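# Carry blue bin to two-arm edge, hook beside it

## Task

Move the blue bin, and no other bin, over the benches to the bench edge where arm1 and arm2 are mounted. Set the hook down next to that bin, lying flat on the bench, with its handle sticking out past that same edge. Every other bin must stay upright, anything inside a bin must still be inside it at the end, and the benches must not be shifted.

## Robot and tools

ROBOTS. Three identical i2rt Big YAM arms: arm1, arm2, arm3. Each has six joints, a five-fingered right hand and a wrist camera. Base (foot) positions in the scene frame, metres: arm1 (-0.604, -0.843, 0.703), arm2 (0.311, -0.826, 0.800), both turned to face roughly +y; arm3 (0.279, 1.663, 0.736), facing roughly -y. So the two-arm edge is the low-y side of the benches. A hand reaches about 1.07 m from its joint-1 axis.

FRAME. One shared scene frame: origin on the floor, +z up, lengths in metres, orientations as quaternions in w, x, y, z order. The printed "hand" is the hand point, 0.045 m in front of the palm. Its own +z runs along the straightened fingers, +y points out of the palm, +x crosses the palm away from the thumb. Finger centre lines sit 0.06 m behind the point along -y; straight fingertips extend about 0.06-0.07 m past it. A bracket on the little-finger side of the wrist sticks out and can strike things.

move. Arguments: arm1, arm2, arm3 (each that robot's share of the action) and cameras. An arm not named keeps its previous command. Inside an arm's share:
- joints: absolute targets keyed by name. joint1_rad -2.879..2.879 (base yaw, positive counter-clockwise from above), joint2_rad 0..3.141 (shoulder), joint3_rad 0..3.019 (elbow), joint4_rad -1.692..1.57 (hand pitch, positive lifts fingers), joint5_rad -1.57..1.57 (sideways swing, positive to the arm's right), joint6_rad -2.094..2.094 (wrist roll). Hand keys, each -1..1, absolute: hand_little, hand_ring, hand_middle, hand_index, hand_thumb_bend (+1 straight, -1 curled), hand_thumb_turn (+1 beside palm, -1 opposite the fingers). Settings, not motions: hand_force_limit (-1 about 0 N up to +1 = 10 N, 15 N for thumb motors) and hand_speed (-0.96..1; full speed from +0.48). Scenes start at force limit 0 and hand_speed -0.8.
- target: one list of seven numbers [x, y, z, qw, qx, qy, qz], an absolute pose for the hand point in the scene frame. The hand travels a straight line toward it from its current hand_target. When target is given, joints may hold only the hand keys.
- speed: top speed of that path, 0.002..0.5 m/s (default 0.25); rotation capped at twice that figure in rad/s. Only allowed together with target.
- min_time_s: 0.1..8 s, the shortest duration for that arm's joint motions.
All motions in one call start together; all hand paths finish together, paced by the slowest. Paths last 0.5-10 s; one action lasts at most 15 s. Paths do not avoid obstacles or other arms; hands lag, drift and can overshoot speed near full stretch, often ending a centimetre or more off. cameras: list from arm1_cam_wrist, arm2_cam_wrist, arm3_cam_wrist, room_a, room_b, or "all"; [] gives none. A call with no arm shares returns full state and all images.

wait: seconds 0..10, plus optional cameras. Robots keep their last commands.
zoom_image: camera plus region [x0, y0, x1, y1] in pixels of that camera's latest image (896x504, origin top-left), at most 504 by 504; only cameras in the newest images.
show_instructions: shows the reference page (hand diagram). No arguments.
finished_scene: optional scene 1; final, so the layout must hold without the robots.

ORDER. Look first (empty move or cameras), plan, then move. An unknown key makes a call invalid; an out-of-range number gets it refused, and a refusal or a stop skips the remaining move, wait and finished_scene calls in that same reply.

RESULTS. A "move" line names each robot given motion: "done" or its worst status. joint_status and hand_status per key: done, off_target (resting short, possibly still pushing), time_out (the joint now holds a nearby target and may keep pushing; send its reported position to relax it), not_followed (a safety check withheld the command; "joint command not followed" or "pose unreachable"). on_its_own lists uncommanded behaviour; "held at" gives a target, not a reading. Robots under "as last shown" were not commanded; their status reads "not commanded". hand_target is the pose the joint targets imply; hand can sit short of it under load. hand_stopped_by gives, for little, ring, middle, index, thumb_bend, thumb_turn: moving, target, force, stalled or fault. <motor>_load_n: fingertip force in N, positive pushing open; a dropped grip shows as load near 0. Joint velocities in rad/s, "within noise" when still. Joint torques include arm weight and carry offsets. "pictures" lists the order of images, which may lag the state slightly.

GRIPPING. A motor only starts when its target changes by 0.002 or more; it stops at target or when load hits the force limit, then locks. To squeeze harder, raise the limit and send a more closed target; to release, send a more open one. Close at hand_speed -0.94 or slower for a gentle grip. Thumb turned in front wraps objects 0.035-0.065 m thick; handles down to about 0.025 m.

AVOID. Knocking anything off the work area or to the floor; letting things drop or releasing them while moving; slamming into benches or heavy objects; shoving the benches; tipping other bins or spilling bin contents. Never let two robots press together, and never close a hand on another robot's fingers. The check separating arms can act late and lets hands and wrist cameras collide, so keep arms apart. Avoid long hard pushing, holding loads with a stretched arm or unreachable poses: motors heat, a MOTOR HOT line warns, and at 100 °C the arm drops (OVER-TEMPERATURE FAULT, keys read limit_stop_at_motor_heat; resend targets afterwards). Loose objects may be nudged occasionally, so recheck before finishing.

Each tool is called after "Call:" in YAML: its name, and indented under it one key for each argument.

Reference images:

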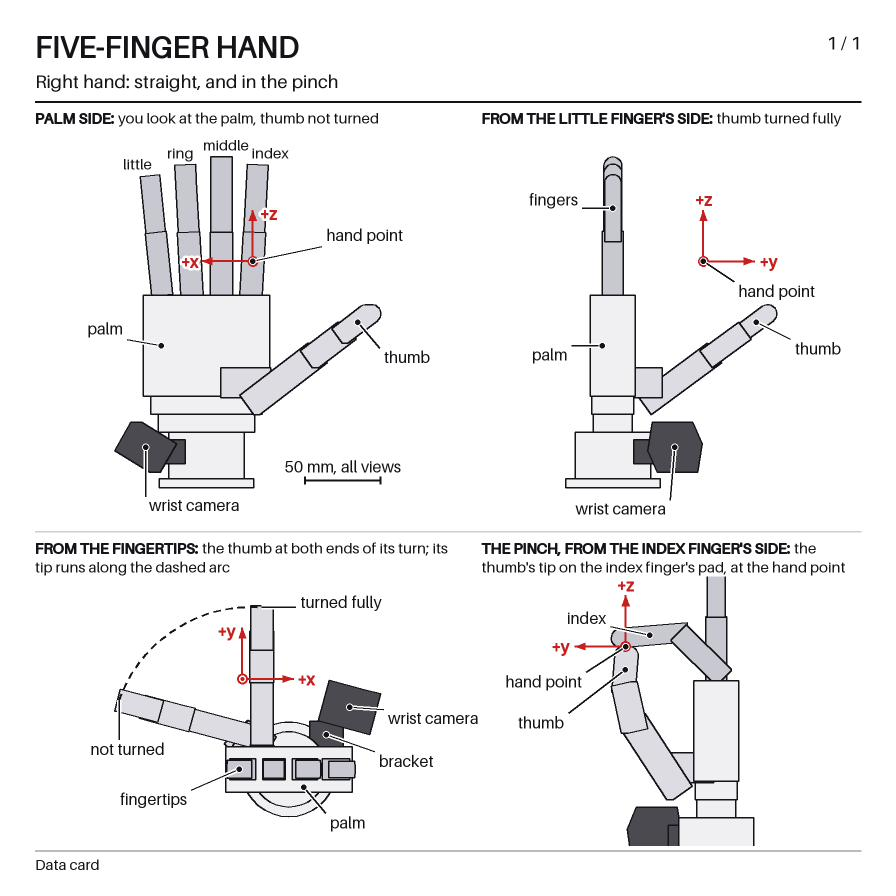

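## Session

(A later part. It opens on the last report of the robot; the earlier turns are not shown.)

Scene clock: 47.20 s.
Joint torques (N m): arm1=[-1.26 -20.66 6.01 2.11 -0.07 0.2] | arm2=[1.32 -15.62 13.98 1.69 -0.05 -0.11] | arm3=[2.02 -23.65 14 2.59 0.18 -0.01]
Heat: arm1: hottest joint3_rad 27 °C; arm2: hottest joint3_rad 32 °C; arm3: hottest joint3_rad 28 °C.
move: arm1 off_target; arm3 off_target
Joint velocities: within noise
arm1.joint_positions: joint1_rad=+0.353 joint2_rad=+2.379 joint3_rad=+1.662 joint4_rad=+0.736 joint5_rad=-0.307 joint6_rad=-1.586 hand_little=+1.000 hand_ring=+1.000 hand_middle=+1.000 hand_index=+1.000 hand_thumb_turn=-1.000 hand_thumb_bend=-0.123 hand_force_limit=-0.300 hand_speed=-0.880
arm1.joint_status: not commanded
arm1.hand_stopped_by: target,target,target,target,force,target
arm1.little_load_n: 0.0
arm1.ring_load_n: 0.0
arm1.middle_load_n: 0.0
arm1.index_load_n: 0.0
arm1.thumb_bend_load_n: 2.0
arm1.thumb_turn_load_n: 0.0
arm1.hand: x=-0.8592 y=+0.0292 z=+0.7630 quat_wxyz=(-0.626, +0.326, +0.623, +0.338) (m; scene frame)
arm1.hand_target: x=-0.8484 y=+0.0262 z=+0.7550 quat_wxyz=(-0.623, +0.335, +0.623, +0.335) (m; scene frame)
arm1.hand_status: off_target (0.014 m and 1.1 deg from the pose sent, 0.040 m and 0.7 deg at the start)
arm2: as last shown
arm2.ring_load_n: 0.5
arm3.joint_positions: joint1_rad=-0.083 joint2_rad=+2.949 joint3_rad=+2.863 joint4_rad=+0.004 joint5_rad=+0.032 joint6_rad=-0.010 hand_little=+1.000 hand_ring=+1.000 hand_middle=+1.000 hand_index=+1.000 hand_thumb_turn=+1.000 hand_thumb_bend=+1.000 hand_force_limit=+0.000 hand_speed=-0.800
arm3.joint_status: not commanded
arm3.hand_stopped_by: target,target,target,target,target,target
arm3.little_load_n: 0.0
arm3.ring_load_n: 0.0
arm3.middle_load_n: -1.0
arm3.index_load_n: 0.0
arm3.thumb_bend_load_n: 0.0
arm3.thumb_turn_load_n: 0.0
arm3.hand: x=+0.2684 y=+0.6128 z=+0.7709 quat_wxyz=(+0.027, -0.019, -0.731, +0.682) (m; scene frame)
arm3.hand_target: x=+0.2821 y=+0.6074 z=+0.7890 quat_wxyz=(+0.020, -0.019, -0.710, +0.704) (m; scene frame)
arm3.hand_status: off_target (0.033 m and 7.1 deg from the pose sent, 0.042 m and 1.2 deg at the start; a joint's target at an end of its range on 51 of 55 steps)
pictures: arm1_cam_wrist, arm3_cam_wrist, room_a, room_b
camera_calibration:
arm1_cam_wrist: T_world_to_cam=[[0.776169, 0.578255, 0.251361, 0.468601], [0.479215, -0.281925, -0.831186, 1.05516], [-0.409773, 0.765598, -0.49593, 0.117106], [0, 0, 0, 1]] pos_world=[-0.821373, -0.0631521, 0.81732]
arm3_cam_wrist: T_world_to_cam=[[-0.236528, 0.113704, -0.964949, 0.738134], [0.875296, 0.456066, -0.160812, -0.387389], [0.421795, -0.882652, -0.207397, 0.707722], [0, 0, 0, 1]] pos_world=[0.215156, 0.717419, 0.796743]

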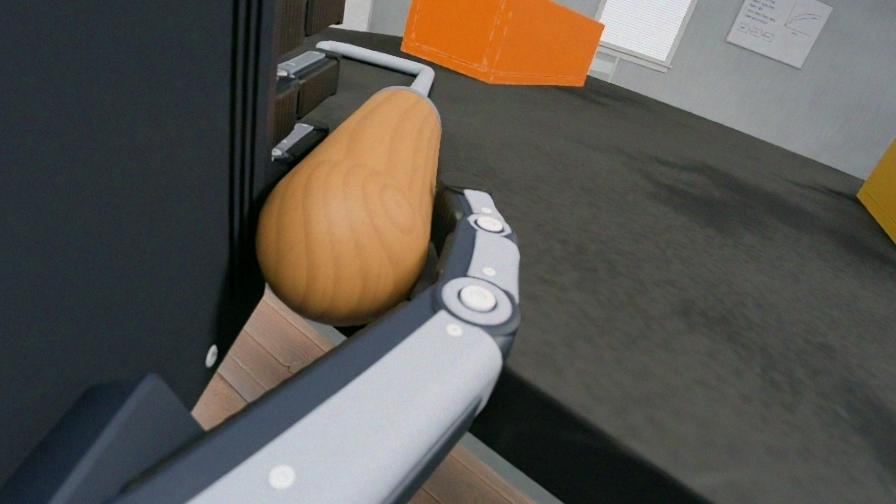

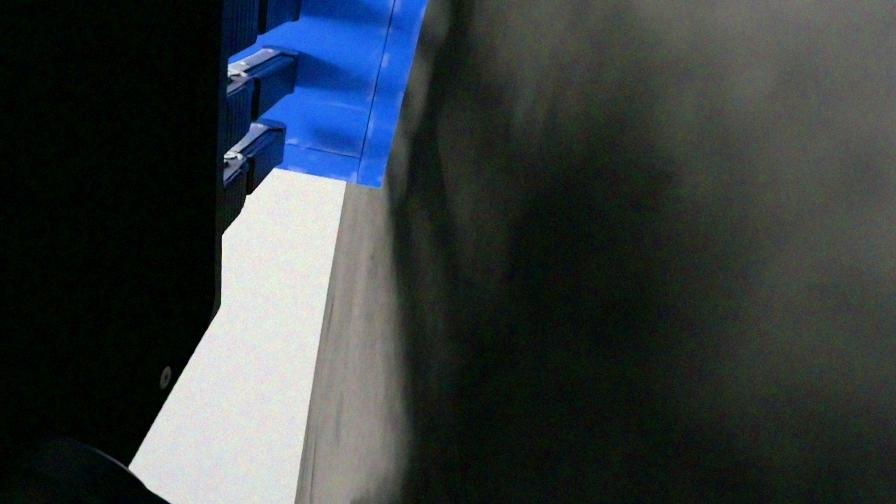

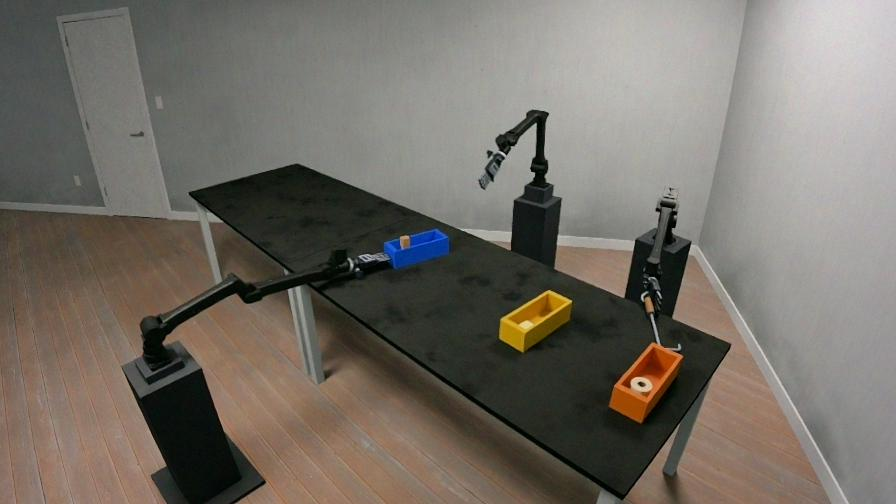

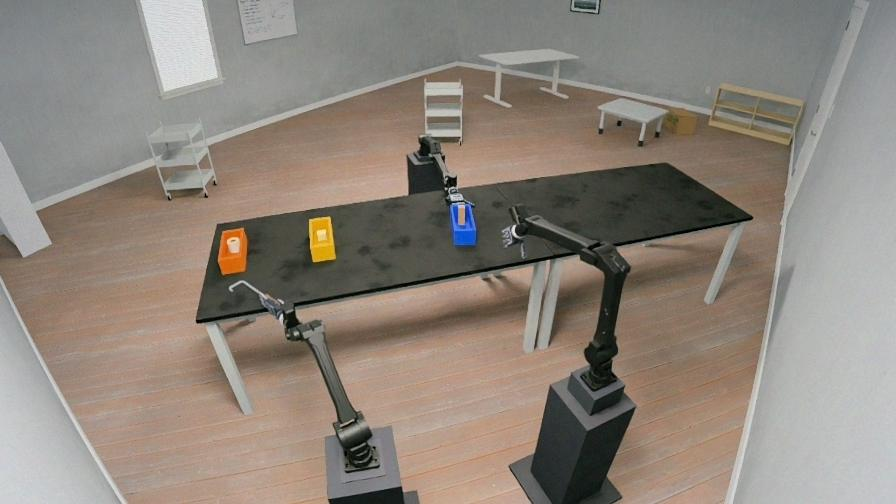

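Call:
move:
  arm1: {"target": [-0.72, -0.005, 0.755, 0.5862, -0.3954, -0.5862, -0.3954], "speed": 0.1}
  arm3: {"target": [0.28, 0.76, 0.88, 0, 0, -0.7660, 0.6428], "speed": 0.2}
  cameras: ["arm1_cam_wrist", "room_a", "room_b"]

Scene clock: 50.27 s.
Joint torques (N m): arm1=[-2.26 -18.96 5.45 2.13 0.47 0.19] | arm2=[0.97 -15.27 13.96 1.72 -0.06 -0.1] | arm3=[0.09 -21.13 7.27 2.35 0.01 -0.08]
Heat: arm1: hottest joint3_rad 27 °C; arm2: hottest joint3_rad 32 °C; arm3: hottest joint3_rad 28 °C.
move: arm1 off_target; arm3 done
Joint velocities: within noise
arm1.joint_positions: joint1_rad=+0.244 joint2_rad=+2.276 joint3_rad=+1.438 joint4_rad=+0.859 joint5_rad=-0.237 joint6_rad=-1.586 hand_little=+1.000 hand_ring=+1.000 hand_middle=+1.000 hand_index=+1.000 hand_thumb_turn=-1.000 hand_thumb_bend=-0.124 hand_force_limit=-0.300 hand_speed=-0.880
arm1.joint_status: not commanded
arm1.hand_stopped_by: target,target,target,target,force,target
arm1.little_load_n: 0.0
arm1.ring_load_n: 0.0
arm1.middle_load_n: 0.0
arm1.index_load_n: 0.5
arm1.thumb_bend_load_n: 1.0
arm1.thumb_turn_load_n: 0.0
arm1.hand: x=-0.7393 y=-0.0012 z=+0.7625 quat_wxyz=(-0.593, +0.380, +0.591, +0.393) (m; scene frame)
arm1.hand_target: x=-0.7202 y=-0.0048 z=+0.7549 quat_wxyz=(-0.586, +0.395, +0.586, +0.395) (m; scene frame)
arm1.hand_status: off_target (0.021 m and 2.0 deg from the pose sent, 0.143 m and 12.0 deg at the start)
arm2: as last shown
arm2.ring_load_n: 0.0
arm3.joint_positions: joint1_rad=-0.083 joint2_rad=+2.209 joint3_rad=+1.819 joint4_rad=+0.202 joint5_rad=-0.038 joint6_rad=-0.010 hand_little=+1.000 hand_ring=+1.000 hand_middle=+1.000 hand_index=+1.000 hand_thumb_turn=+1.000 hand_thumb_bend=+1.000 hand_force_limit=+0.000 hand_speed=-0.800
arm3.joint_status: not commanded
arm3.hand_stopped_by: target,target,target,target,target,target
arm3.little_load_n: 0.0
arm3.ring_load_n: 0.0
arm3.middle_load_n: 0.0
arm3.index_load_n: 0.0
arm3.thumb_bend_load_n: 0.0
arm3.thumb_turn_load_n: 0.0
arm3.hand: x=+0.2870 y=+0.7578 z=+0.8872 quat_wxyz=(-0.001, +0.004, -0.766, +0.643) (m; scene frame)
arm3.hand_target: x=+0.2800 y=+0.7600 z=+0.8799 quat_wxyz=(+0.000, +0.000, -0.766, +0.643) (m; scene frame)
arm3.hand_status: done (0.010 m and 0.5 deg from the pose sent, 0.184 m and 7.1 deg at the start)
pictures: arm1_cam_wrist, room_a, room_b
camera_calibration:
arm1_cam_wrist: T_world_to_cam=[[0.866834, 0.430329, 0.251825, 0.459768], [0.421325, -0.362123, -0.831476, 0.94599], [-0.266617, 0.826852, -0.495208, 0.294692], [0, 0, 0, 1]] pos_world=[-0.718541, -0.0989538, 0.816721]

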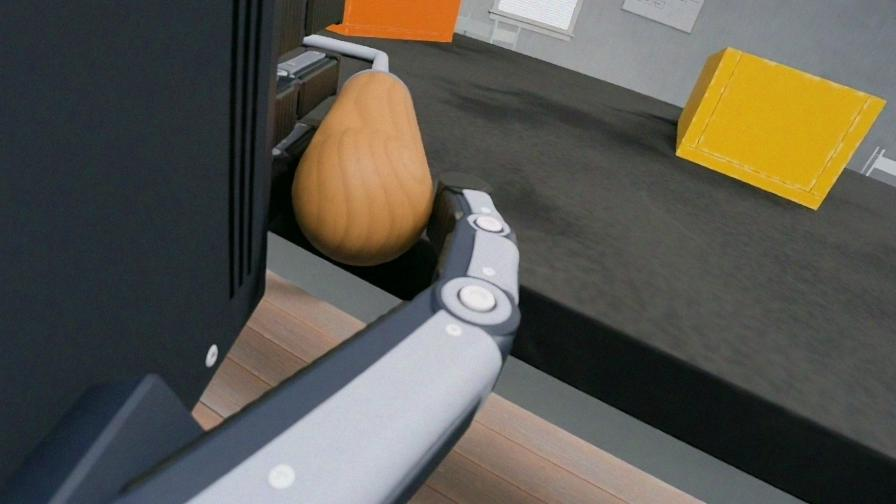

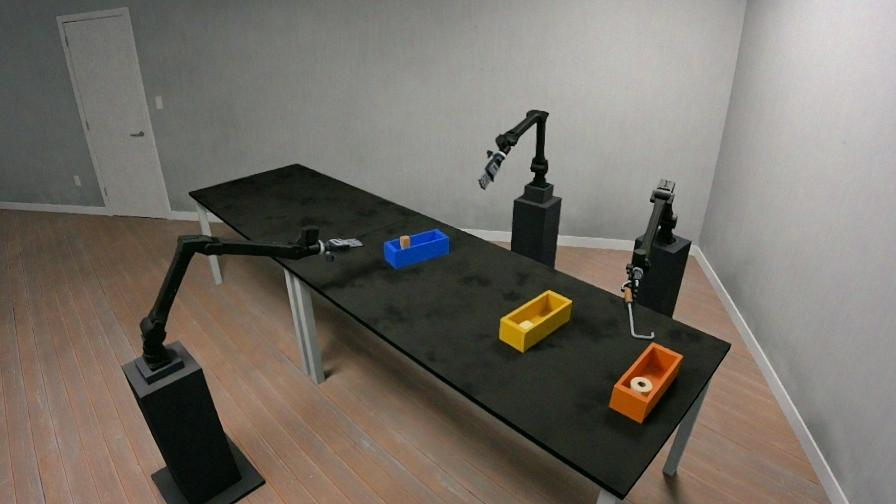

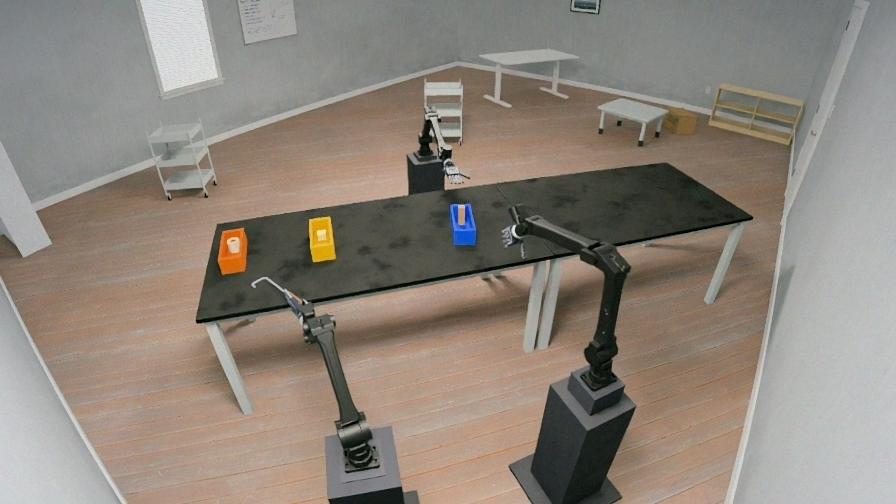

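Call:
move:
  arm1: {"joints": {"hand_thumb_bend": 0.05, "hand_speed": -0.8}}

Call:
move:
  arm1: {"target": [-0.745, 0.034, 0.757, 0.5939, -0.3838, -0.5939, -0.3838], "speed": 0.08}
  cameras: ["arm1_cam_wrist"]

Scene clock: 51.67 s.
Joint torques (N m): arm1=[-1.85 -19.08 5.44 2.1 0.46 0.2] | arm2=[0.85 -15.38 13.94 1.63 -0.05 -0.11] | arm3=[-0.03 -21.19 7.31 2.36 -0.01 -0.09]
Heat: arm1: hottest joint3_rad 27 °C; arm2: hottest joint3_rad 32 °C; arm3: hottest joint3_rad 28 °C.
move: arm1 done
Joint velocities: within noise
arm1.joint_positions: joint1_rad=+0.244 joint2_rad=+2.276 joint3_rad=+1.438 joint4_rad=+0.859 joint5_rad=-0.236 joint6_rad=-1.586 hand_little=+1.000 hand_ring=+1.000 hand_middle=+1.000 hand_index=+1.000 hand_thumb_turn=-1.000 hand_thumb_bend=+0.050 hand_force_limit=-0.300 hand_speed=-0.800
arm1.joint_status: all done
arm1.hand_stopped_by: target,target,target,target,target,target
arm1.little_load_n: 0.0
arm1.ring_load_n: 0.0
arm1.middle_load_n: 0.0
arm1.index_load_n: 0.0
arm1.thumb_bend_load_n: 0.0
arm1.thumb_turn_load_n: 0.0
arm1.hand: x=-0.7393 y=-0.0012 z=+0.7625 quat_wxyz=(-0.593, +0.381, +0.591, +0.393) (m; scene frame)
arm1.hand_target: x=-0.7202 y=-0.0048 z=+0.7549 quat_wxyz=(-0.586, +0.395, +0.586, +0.395) (m; scene frame)
arm1.hand_status: not commanded
arm2, arm3: as last shown
arm2.little_load_n: 0.5
arm3.ring_load_n: -0.5
pictures: none

Scene clock: 52.97 s.
Joint torques (N m): arm1=[-0.91 -16.62 10.82 1.35 0.08 0.21] | arm2=[0.97 -15.33 14.02 1.73 -0.09 -0.1] | arm3=[-0.09 -21.13 7.23 2.37 -0.01 -0.07]
Heat: arm1: hottest joint3_rad 27 °C; arm2: hottest joint3_rad 33 °C; arm3: hottest joint3_rad 28 °C.
move: arm1 off_target
Joint velocities: within noise
arm1.joint_positions: joint1_rad=+0.244 joint2_rad=+2.306 joint3_rad=+1.523 joint4_rad=+0.789 joint5_rad=-0.252 joint6_rad=-1.586 hand_little=+1.000 hand_ring=+1.000 hand_middle=+1.000 hand_index=+1.000 hand_thumb_turn=-1.000 hand_thumb_bend=+0.050 hand_force_limit=-0.300 hand_speed=-0.800
arm1.joint_status: not commanded
arm1.hand_stopped_by: target,target,target,target,target,target
arm1.little_load_n: 0.0
arm1.ring_load_n: 0.0
arm1.middle_load_n: 0.0
arm1.index_load_n: 0.0
arm1.thumb_bend_load_n: 0.0
arm1.thumb_turn_load_n: 0.0
arm1.hand: x=-0.7464 y=+0.0204 z=+0.7642 quat_wxyz=(-0.593, +0.379, +0.597, +0.385) (m; scene frame)
arm1.hand_target: x=-0.7448 y=+0.0326 z=+0.7573 quat_wxyz=(-0.594, +0.384, +0.594, +0.384) (m; scene frame)
arm1.hand_status: off_target (0.015 m and 0.7 deg from the pose sent, 0.036 m and 1.2 deg at the start)
arm2, arm3: as last shown
arm2.little_load_n: 0.0
arm3.ring_load_n: 0.0
arm3.thumb_turn_load_n: -0.5
pictures: arm1_cam_wrist
camera_calibration:
arm1_cam_wrist: T_world_to_cam=[[0.859375, 0.447113, 0.24812, 0.453155], [0.42897, -0.366273, -0.825729, 0.959582], [-0.278315, 0.816048, -0.506564, 0.275922], [0, 0, 0, 1]] pos_world=[-0.724269, -0.0763081, 0.81969]

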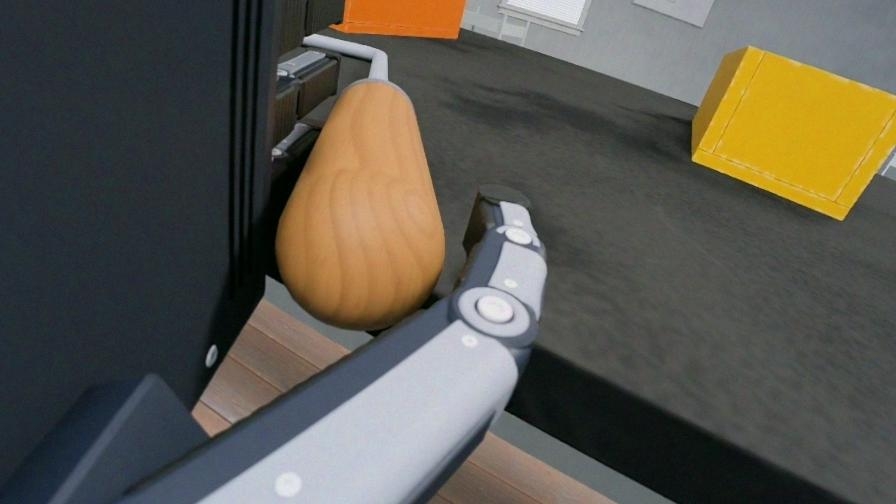

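Call:
move:
  arm1: {"joints": {"hand_thumb_bend": -0.85, "hand_force_limit": 0.2, "hand_speed": -0.88}}
  arm3: {"target": [0.28, 1.05, 1.0, 0, 0, -0.7660, 0.6428], "speed": 0.25}
  cameras: ["arm1_cam_wrist"]

Scene clock: 56.93 s.
Joint torques (N m): arm1=[-0.67 -16.73 10.85 1.32 0.11 0.2] | arm2=[0.79 -15.21 13.96 1.7 -0.07 -0.12] | arm3=[-0.67 -10.81 7.31 1.09 -0.01 -0.13]
Heat: arm1: hottest joint3_rad 28 °C; arm2: hottest joint3_rad 33 °C; arm3: hottest joint3_rad 28 °C.
move: arm1 off_target; arm3 off_target
Joint velocities: within noise
arm1.joint_positions: joint1_rad=+0.244 joint2_rad=+2.306 joint3_rad=+1.523 joint4_rad=+0.789 joint5_rad=-0.253 joint6_rad=-1.586 hand_little=+1.000 hand_ring=+1.000 hand_middle=+1.000 hand_index=+1.000 hand_thumb_turn=-1.000 hand_thumb_bend=-0.183 hand_force_limit=+0.200 hand_speed=-0.880
arm1.joint_status: hand_thumb_bend off_target (ended at -0.183, target -0.850); the others done
arm1.hand_stopped_by: target,target,target,target,force,target
arm1.little_load_n: 0.0
arm1.ring_load_n: 0.0
arm1.middle_load_n: 0.0
arm1.index_load_n: 0.5
arm1.thumb_bend_load_n: 9.5
arm1.thumb_turn_load_n: 1.0
arm1.hand: x=-0.7465 y=+0.0203 z=+0.7639 quat_wxyz=(-0.593, +0.379, +0.597, +0.385) (m; scene frame)
arm1.hand_target: x=-0.7447 y=+0.0325 z=+0.7571 quat_wxyz=(-0.594, +0.384, +0.594, +0.384) (m; scene frame)
arm1.hand_status: not commanded
arm2: as last shown
arm3.joint_positions: joint1_rad=-0.105 joint2_rad=+1.369 joint3_rad=+0.985 joint4_rad=+0.230 joint5_rad=-0.065 joint6_rad=-0.010 hand_little=+1.000 hand_ring=+1.000 hand_middle=+1.000 hand_index=+1.000 hand_thumb_turn=+1.000 hand_thumb_bend=+1.000 hand_force_limit=+0.000 hand_speed=-0.800
arm3.joint_status: not commanded
arm3.hand_stopped_by: target,target,target,target,target,target
arm3.little_load_n: 0.0
arm3.ring_load_n: 0.0
arm3.middle_load_n: 0.0
arm3.index_load_n: -0.5
arm3.thumb_bend_load_n: 0.0
arm3.thumb_turn_load_n: -0.5
arm3.hand: x=+0.2883 y=+1.0450 z=+1.0153 quat_wxyz=(-0.003, +0.005, -0.755, +0.655) (m; scene frame)
arm3.hand_target: x=+0.2801 y=+1.0501 z=+1.0001 quat_wxyz=(+0.000, +0.000, -0.766, +0.643) (m; scene frame)
arm3.hand_status: off_target (0.018 m and 2.0 deg from the pose sent, 0.313 m and 0.5 deg at the start)
pictures: arm1_cam_wrist
camera_calibration:
arm1_cam_wrist: T_world_to_cam=[[0.85917, 0.447558, 0.248031, 0.453165], [0.429186, -0.366383, -0.825568, 0.959432], [-0.278616, 0.815754, -0.506871, 0.275832], [0, 0, 0, 1]] pos_world=[-0.72427, -0.0763095, 0.819489]

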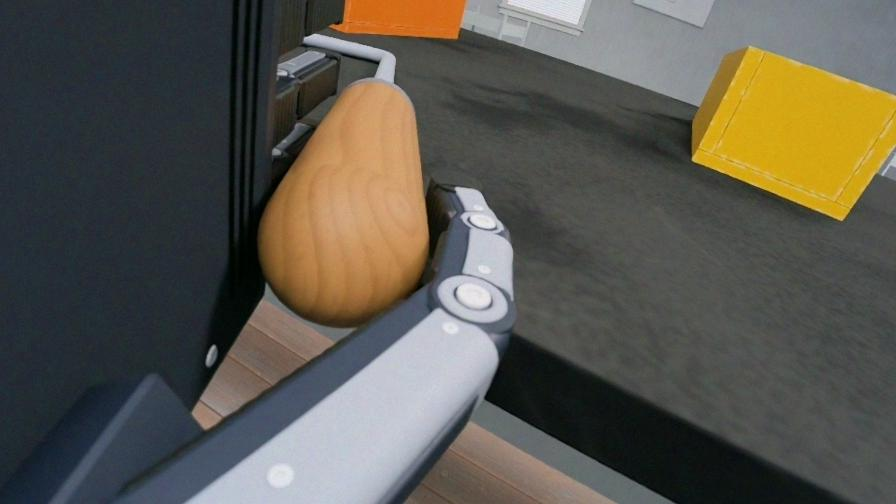

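Call:
move:
  arm1: {"target": [-0.72, -0.05, 0.757, 0.5862, -0.3954, -0.5862, -0.3954], "speed": 0.1}
  cameras: ["arm1_cam_wrist"]

Call:
move:
  arm1: {"target": [-0.53, -0.055, 0.757, 0.5417, -0.4545, -0.5417, -0.4545], "speed": 0.12}
  cameras: ["arm1_cam_wrist", "room_a", "room_b"]

Scene clock: 58.87 s.
Joint torques (N m): arm1=[-1.2 -17.9 5.93 2.55 0.12 0.18] | arm2=[0.91 -15.03 14.05 1.69 -0.07 -0.11] | arm3=[-0.62 -10.7 7.23 1.13 0 -0.12]
Heat: arm1: hottest joint3_rad 28 °C; arm2: hottest joint3_rad 33 °C; arm3: hottest joint3_rad 28 °C.
move: arm1 done
Joint velocities: within noise
arm1.joint_positions: joint1_rad=+0.244 joint2_rad=+2.204 joint3_rad=+1.262 joint4_rad=+0.932 joint5_rad=-0.217 joint6_rad=-1.585 hand_little=+1.000 hand_ring=+1.000 hand_middle=+1.000 hand_index=+1.000 hand_thumb_turn=-1.000 hand_thumb_bend=-0.183 hand_force_limit=+0.200 hand_speed=-0.880
arm1.joint_status: not commanded
arm1.hand_stopped_by: target,target,target,target,force,target
arm1.little_load_n: -0.5
arm1.ring_load_n: 0.0
arm1.middle_load_n: 0.0
arm1.index_load_n: 0.0
arm1.thumb_bend_load_n: 9.5
arm1.thumb_turn_load_n: 1.5
arm1.hand: x=-0.7268 y=-0.0502 z=+0.7502 quat_wxyz=(-0.582, +0.394, +0.594, +0.391) (m; scene frame)
arm1.hand_target: x=-0.7200 y=-0.0500 z=+0.7570 quat_wxyz=(-0.586, +0.395, +0.586, +0.395) (m; scene frame)
arm1.hand_status: done (0.010 m and 1.2 deg from the pose sent, 0.076 m and 2.7 deg at the start)
arm2, arm3: as last shown
arm2.thumb_bend_load_n: 0.5
arm3.index_load_n: 0.0
pictures: arm1_cam_wrist
camera_calibration:
arm1_cam_wrist: T_world_to_cam=[[0.873821, 0.421411, 0.242589, 0.484677], [0.417758, -0.395334, -0.81804, 0.898356], [-0.248827, 0.816164, -0.521499, 0.364596], [0, 0, 0, 1]] pos_world=[-0.708095, -0.146668, 0.80745]

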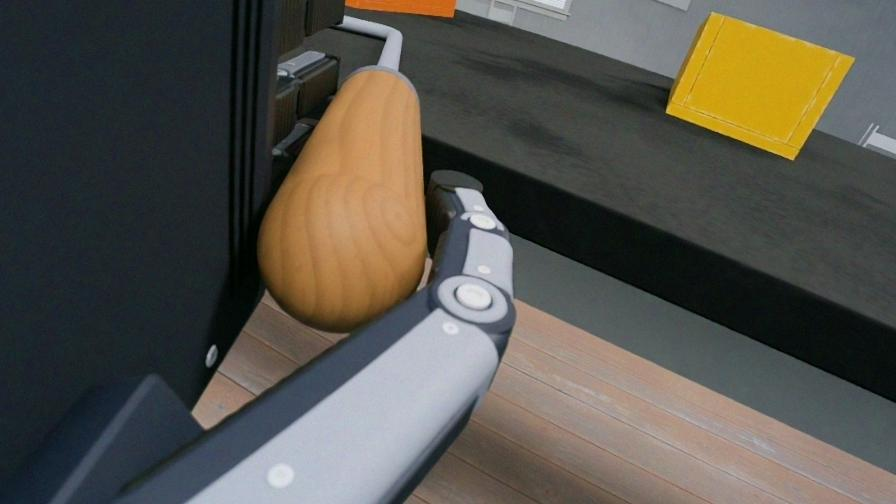

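Scene clock: 61.10 s.
Joint torques (N m): arm1=[-2.55 -17.38 6.32 2.25 0.64 0.21] | arm2=[0.97 -15.5 14 1.73 -0.07 -0.1] | arm3=[-0.56 -10.81 7.34 1.02 0 -0.11]
Heat: arm1: hottest joint3_rad 28 °C; arm2: hottest joint3_rad 33 °C; arm3: hottest joint3_rad 28 °C.
move: arm1 off_target
Joint velocities: within noise
arm1.joint_positions: joint1_rad=+0.010 joint2_rad=+2.185 joint3_rad=+1.215 joint4_rad=+0.963 joint5_rad=-0.268 joint6_rad=-1.585 hand_little=+1.000 hand_ring=+1.000 hand_middle=+1.000 hand_index=+1.000 hand_thumb_turn=-1.000 hand_thumb_bend=-0.183 hand_force_limit=+0.200 hand_speed=-0.880
arm1.joint_status: not commanded
arm1.hand_stopped_by: target,target,target,target,force,target
arm1.little_load_n: 0.0
arm1.ring_load_n: 0.0
arm1.middle_load_n: 1.0
arm1.index_load_n: 0.0
arm1.thumb_bend_load_n: 9.5
arm1.thumb_turn_load_n: 1.0
arm1.hand: x=-0.5504 y=-0.0556 z=+0.7495 quat_wxyz=(-0.544, +0.446, +0.556, +0.443) (m; scene frame)
arm1.hand_target: x=-0.5301 y=-0.0553 z=+0.7569 quat_wxyz=(-0.542, +0.455, +0.542, +0.455) (m; scene frame)
arm1.hand_status: off_target (0.022 m and 2.3 deg from the pose sent, 0.197 m and 12.6 deg at the start)
arm2, arm3: as last shown
arm2.thumb_bend_load_n: 0.0
arm3.thumb_turn_load_n: 0.0
pictures: arm1_cam_wrist, room_a, room_b
camera_calibration:
arm1_cam_wrist: T_world_to_cam=[[0.935814, 0.254006, 0.244405, 0.356473], [0.339525, -0.46318, -0.818649, 0.775652], [-0.0947384, 0.849085, -0.519692, 0.497776], [0, 0, 0, 1]] pos_world=[-0.549788, -0.153934, 0.806553]

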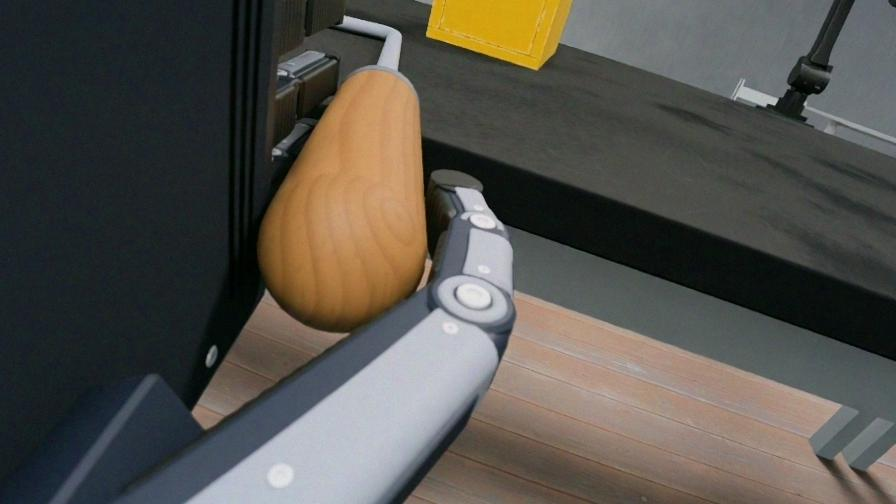

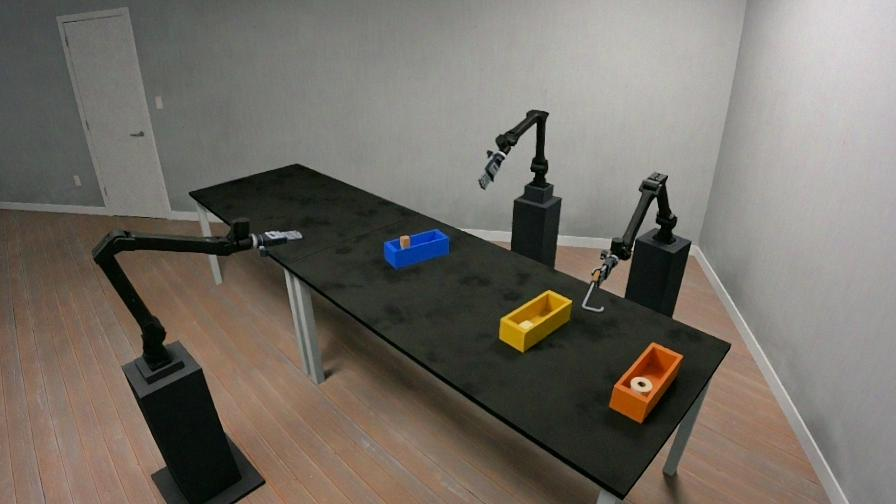

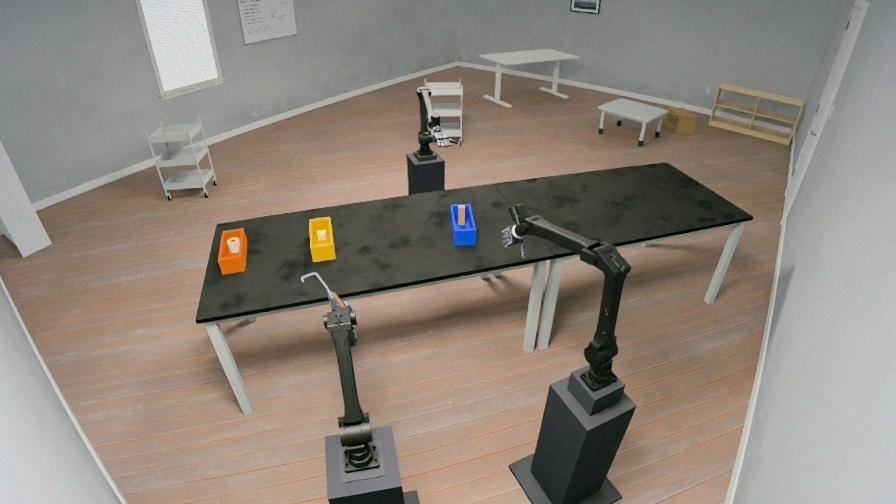

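Call:
move:
  arm1: {"target": [-0.33, -0.056, 0.757, 0.5213, -0.4777, -0.5213, -0.4777], "speed": 0.13}
  arm2: {"target": [0.215, 0.10, 0.97, 0.5736, -0.8192, 0, 0], "speed": 0.3, "joints": {"hand_index": 0.45, "hand_middle": 0.45, "hand_ring": 0.45, "hand_little": -0.5, "hand_speed": -0.5}}
  cameras: ["arm1_cam_wrist", "arm2_cam_wrist", "room_a", "room_b"]

Scene clock: 65.70 s.
Joint torques (N m): arm1=[-1.49 -16.09 10.35 1.46 0.17 0.19] | arm2=[-0.5 -23 14.54 1.91 0.18 0.15] | arm3=[-0.5 -11.05 7.27 1.02 0.01 -0.13]
Heat: arm1: hottest joint3_rad 28 °C; arm2: hottest joint3_rad 34 °C; arm3: hottest joint3_rad 28 °C.
move: arm1 off_target; arm2 off_target
Joint velocities: within noise
arm1.joint_positions: joint1_rad=-0.294 joint2_rad=+2.222 joint3_rad=+1.312 joint4_rad=+0.897 joint5_rad=-0.463 joint6_rad=-1.581 hand_little=+1.000 hand_ring=+1.000 hand_middle=+1.000 hand_index=+1.000 hand_thumb_turn=-1.000 hand_thumb_bend=-0.183 hand_force_limit=+0.200 hand_speed=-0.880
arm1.joint_status: not commanded
arm1.hand_stopped_by: target,target,target,target,force,target
arm1.little_load_n: 0.0
arm1.ring_load_n: 0.0
arm1.middle_load_n: 0.5
arm1.index_load_n: 0.0
arm1.thumb_bend_load_n: 10.0
arm1.thumb_turn_load_n: 1.5
arm1.hand: x=-0.3453 y=-0.0694 z=+0.7504 quat_wxyz=(-0.519, +0.479, +0.530, +0.469) (m; scene frame)
arm1.hand_target: x=-0.3305 y=-0.0576 z=+0.7576 quat_wxyz=(-0.521, +0.478, +0.521, +0.478) (m; scene frame)
arm1.hand_status: off_target (0.021 m and 1.4 deg from the pose sent, 0.221 m and 7.1 deg at the start)
arm2.joint_positions: joint1_rad=-0.048 joint2_rad=+2.237 joint3_rad=+2.061 joint4_rad=-0.190 joint5_rad=+0.072 joint6_rad=+0.025 hand_little=-0.500 hand_ring=+0.450 hand_middle=+0.450 hand_index=+0.450 hand_thumb_turn=+1.000 hand_thumb_bend=+1.000 hand_force_limit=+0.000 hand_speed=-0.500
arm2.joint_status: all done
arm2.hand_stopped_by: target,target,target,target,target,target
arm2.little_load_n: 0.0
arm2.ring_load_n: 0.0
arm2.middle_load_n: 0.0
arm2.index_load_n: 0.0
arm2.thumb_bend_load_n: 0.0
arm2.thumb_turn_load_n: 0.0
arm2.hand: x=+0.2095 y=+0.0841 z=+0.9697 quat_wxyz=(-0.568, +0.823, +0.008, +0.000) (m; scene frame)
arm2.hand_target: x=+0.2153 y=+0.0985 z=+0.9699 quat_wxyz=(-0.574, +0.819, +0.000, +0.000) (m; scene frame)
arm2.hand_status: off_target (0.017 m and 1.2 deg from the pose sent, 0.278 m and 91.7 deg at the start)
arm3: as last shown
pictures: arm1_cam_wrist, arm2_cam_wrist, room_a, room_b
camera_calibration:
arm1_cam_wrist: T_world_to_cam=[[0.959398, 0.152146, 0.237504, 0.174012], [0.282009, -0.501799, -0.817722, 0.67706], [-0.00523353, 0.851499, -0.524331, 0.564014], [0, 0, 0, 1]] pos_world=[-0.354932, -0.166985, 0.808048]
arm2_cam_wrist: T_world_to_cam=[[0.235492, -0.329014, -0.914491, 0.864468], [-0.825488, -0.564339, -0.00953574, 0.22532], [-0.512945, 0.757147, -0.404495, 0.549998], [0, 0, 0, 1]] pos_world=[0.264543, -0.00484946, 1.01517]

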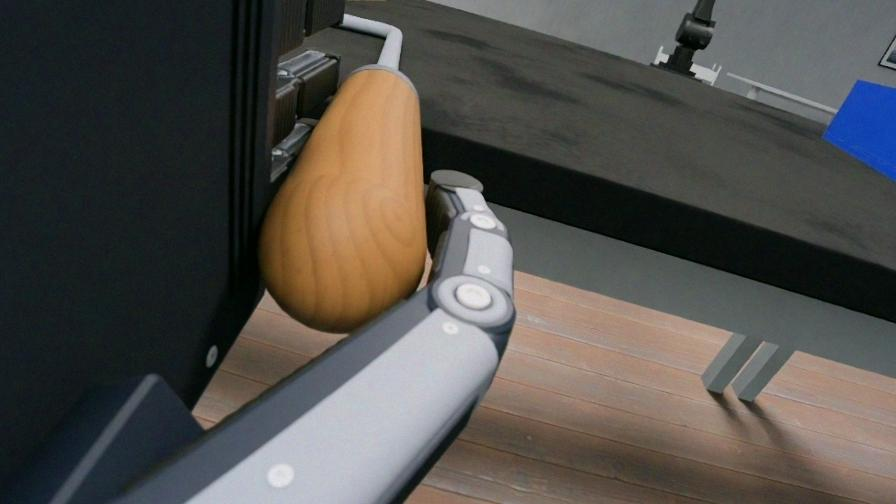

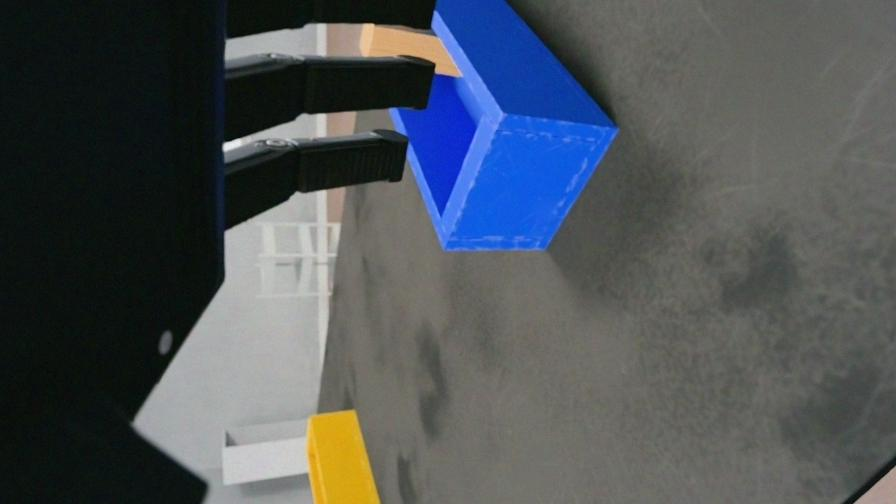

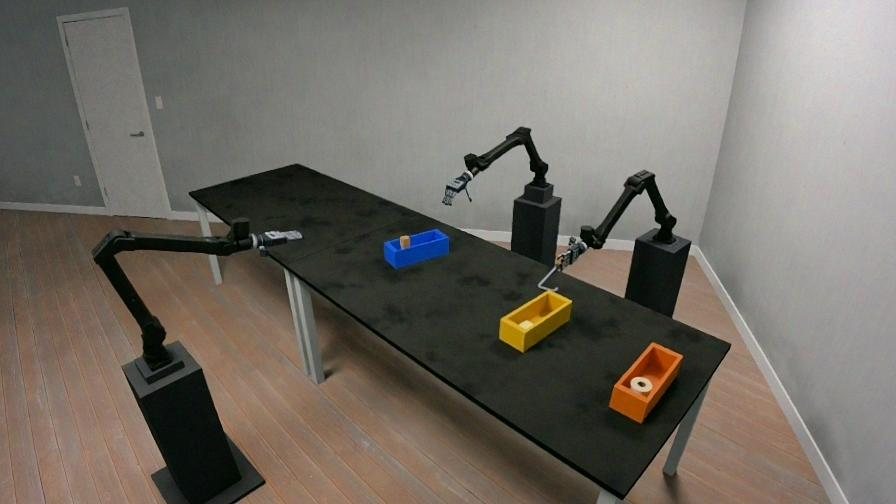

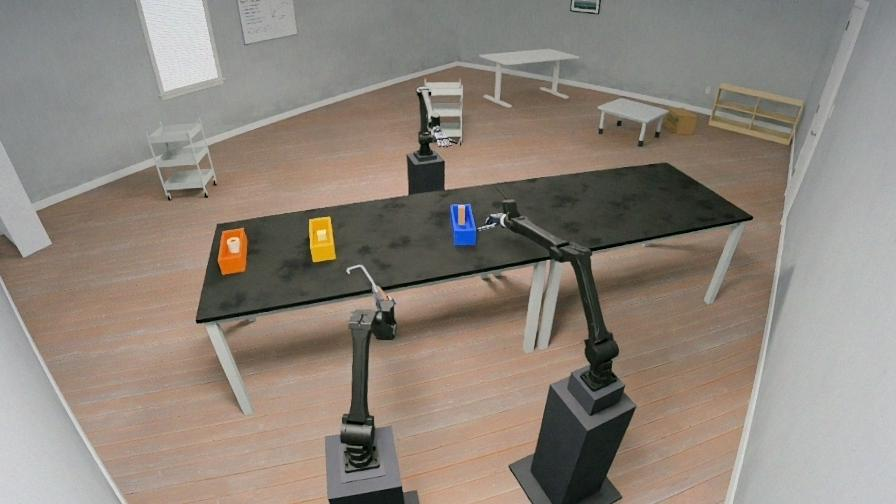

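Call:
move:
  arm2: {"target": [0.15, 0.24, 0.93, 0.5736, -0.8192, 0, 0], "speed": 0.2}
  arm1: {"target": [-0.29, -0.06, 0.757, 0.5, -0.5, -0.5, -0.5], "speed": 0.13}
  cameras: ["arm1_cam_wrist", "arm2_cam_wrist", "room_a", "room_b"]

Scene clock: 72.17 s.
Joint torques (N m): arm1=[-1.55 -16.32 10.52 1.47 0.41 0.19] | arm2=[0.15 -26.93 14.69 3.25 0.11 0.14] | arm3=[-0.62 -10.75 7.28 1.06 -0.02 -0.11]
Heat: arm1: hottest joint3_rad 28 °C; arm2: hottest joint3_rad 36 °C; arm3: hottest joint3_rad 28 °C.
move: arm1 off_target; arm2 off_target
Joint velocities: within noise
arm1.joint_positions: joint1_rad=-0.324 joint2_rad=+2.236 joint3_rad=+1.345 joint4_rad=+0.880 joint5_rad=-0.414 joint6_rad=-1.580 hand_little=+1.000 hand_ring=+1.000 hand_middle=+1.000 hand_index=+1.000 hand_thumb_turn=-1.000 hand_thumb_bend=-0.183 hand_force_limit=+0.200 hand_speed=-0.880
arm1.joint_status: not commanded
arm1.hand_stopped_by: target,target,target,target,force,target
arm1.little_load_n: 0.0
arm1.ring_load_n: 0.0
arm1.middle_load_n: 0.5
arm1.index_load_n: 0.0
arm1.thumb_bend_load_n: 10.0
arm1.thumb_turn_load_n: 1.5
arm1.hand: x=-0.3086 y=-0.0718 z=+0.7505 quat_wxyz=(-0.500, +0.499, +0.511, +0.490) (m; scene frame)
arm1.hand_target: x=-0.2907 y=-0.0618 z=+0.7576 quat_wxyz=(-0.500, +0.500, +0.500, +0.500) (m; scene frame)
arm1.hand_status: off_target (0.023 m and 1.7 deg from the pose sent, 0.056 m and 5.9 deg at the start)
arm2.joint_positions: joint1_rad=+0.006 joint2_rad=+2.854 joint3_rad=+2.869 joint4_rad=+0.019 joint5_rad=+0.154 joint6_rad=+0.044 hand_little=-0.500 hand_ring=+0.450 hand_middle=+0.450 hand_index=+0.450 hand_thumb_turn=+1.000 hand_thumb_bend=+1.000 hand_force_limit=+0.000 hand_speed=-0.500
arm2.joint_status: not commanded
arm2.hand_stopped_by: target,target,target,target,target,target
arm2.little_load_n: 0.0
arm2.ring_load_n: 0.0
arm2.middle_load_n: 0.0
arm2.index_load_n: 0.0
arm2.thumb_bend_load_n: 0.0
arm2.thumb_turn_load_n: 0.0
arm2.hand: x=+0.1546 y=+0.2208 z=+0.9310 quat_wxyz=(-0.720, +0.694, -0.018, -0.012) (m; scene frame)
arm2.hand_target: x=+0.1525 y=+0.2235 z=+0.9300 quat_wxyz=(-0.731, +0.682, -0.023, -0.017) (m; scene frame)
arm2.hand_status: off_target (0.020 m and 22.2 deg from the pose sent, 0.172 m and 1.2 deg at the start; pose on its path clipped on 31 of 82 steps; a joint's target at an end of its range on 53 of 82 steps)
arm3: as last shown
arm3.middle_load_n: -0.5
arm3.thumb_turn_load_n: -0.5
pictures: arm1_cam_wrist, arm2_cam_wrist, room_a, room_b
camera_calibration:
arm1_cam_wrist: T_world_to_cam=[[0.968298, 0.0753983, 0.238146, 0.135915], [0.24175, -0.522886, -0.817403, 0.651455], [0.0628925, 0.849061, -0.524537, 0.587209], [0, 0, 0, 1]] pos_world=[-0.326027, -0.168187, 0.808146]
arm2_cam_wrist: T_world_to_cam=[[0.181434, 0.0473702, -0.982262, 0.875274], [-0.84557, -0.502455, -0.180417, 0.40523], [-0.502089, 0.863305, -0.0511074, 0.0485683], [0, 0, 0, 1]] pos_world=[0.208232, 0.120219, 0.93534]

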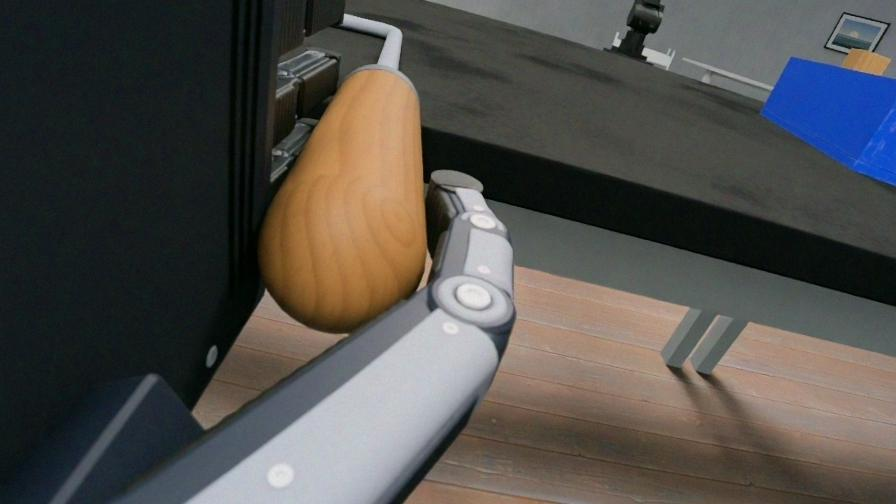

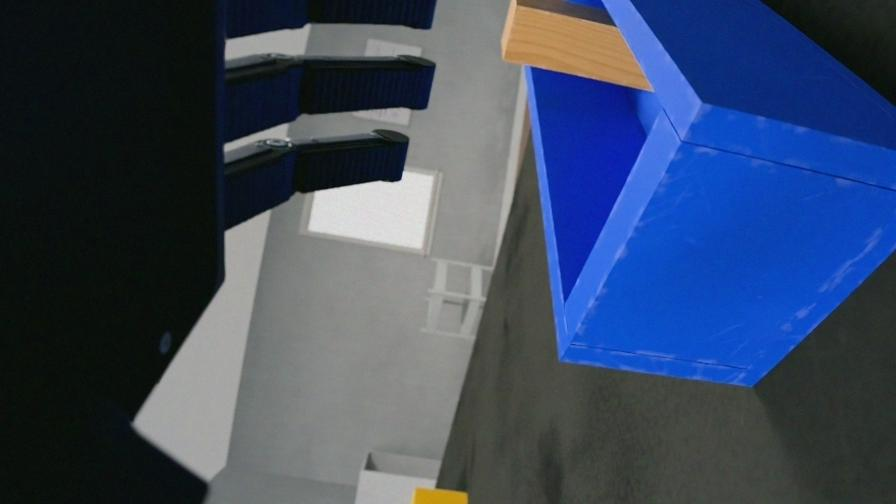

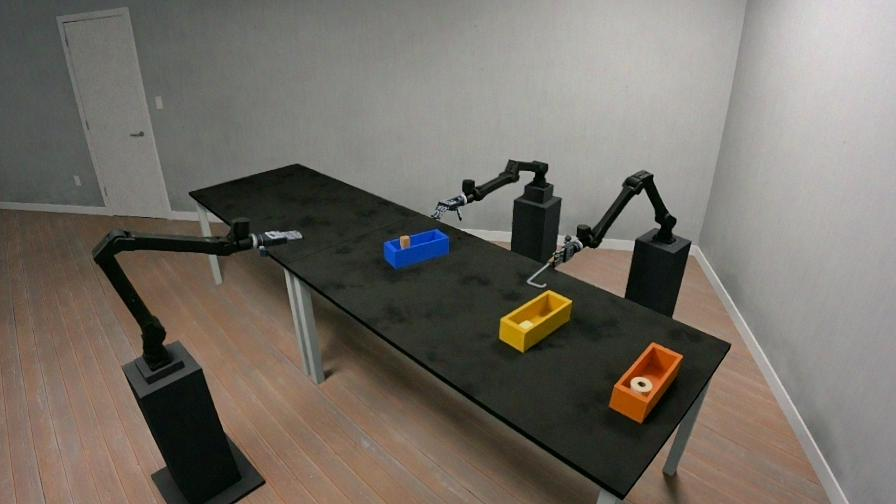

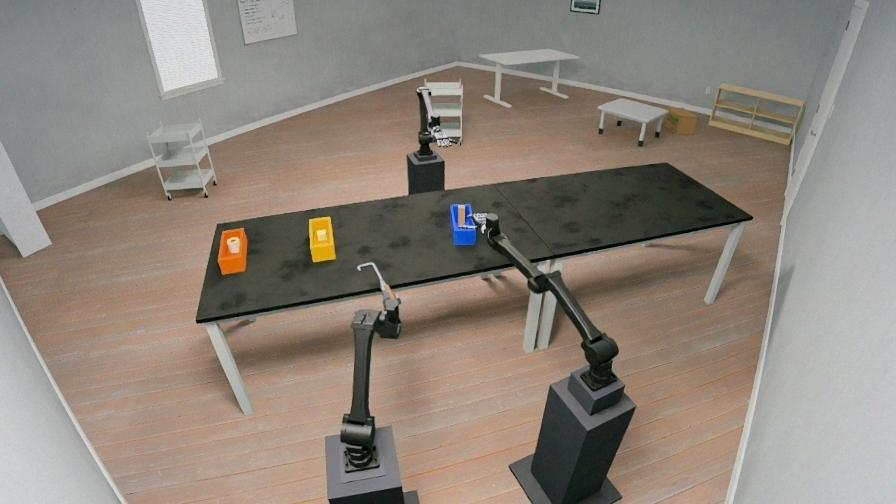

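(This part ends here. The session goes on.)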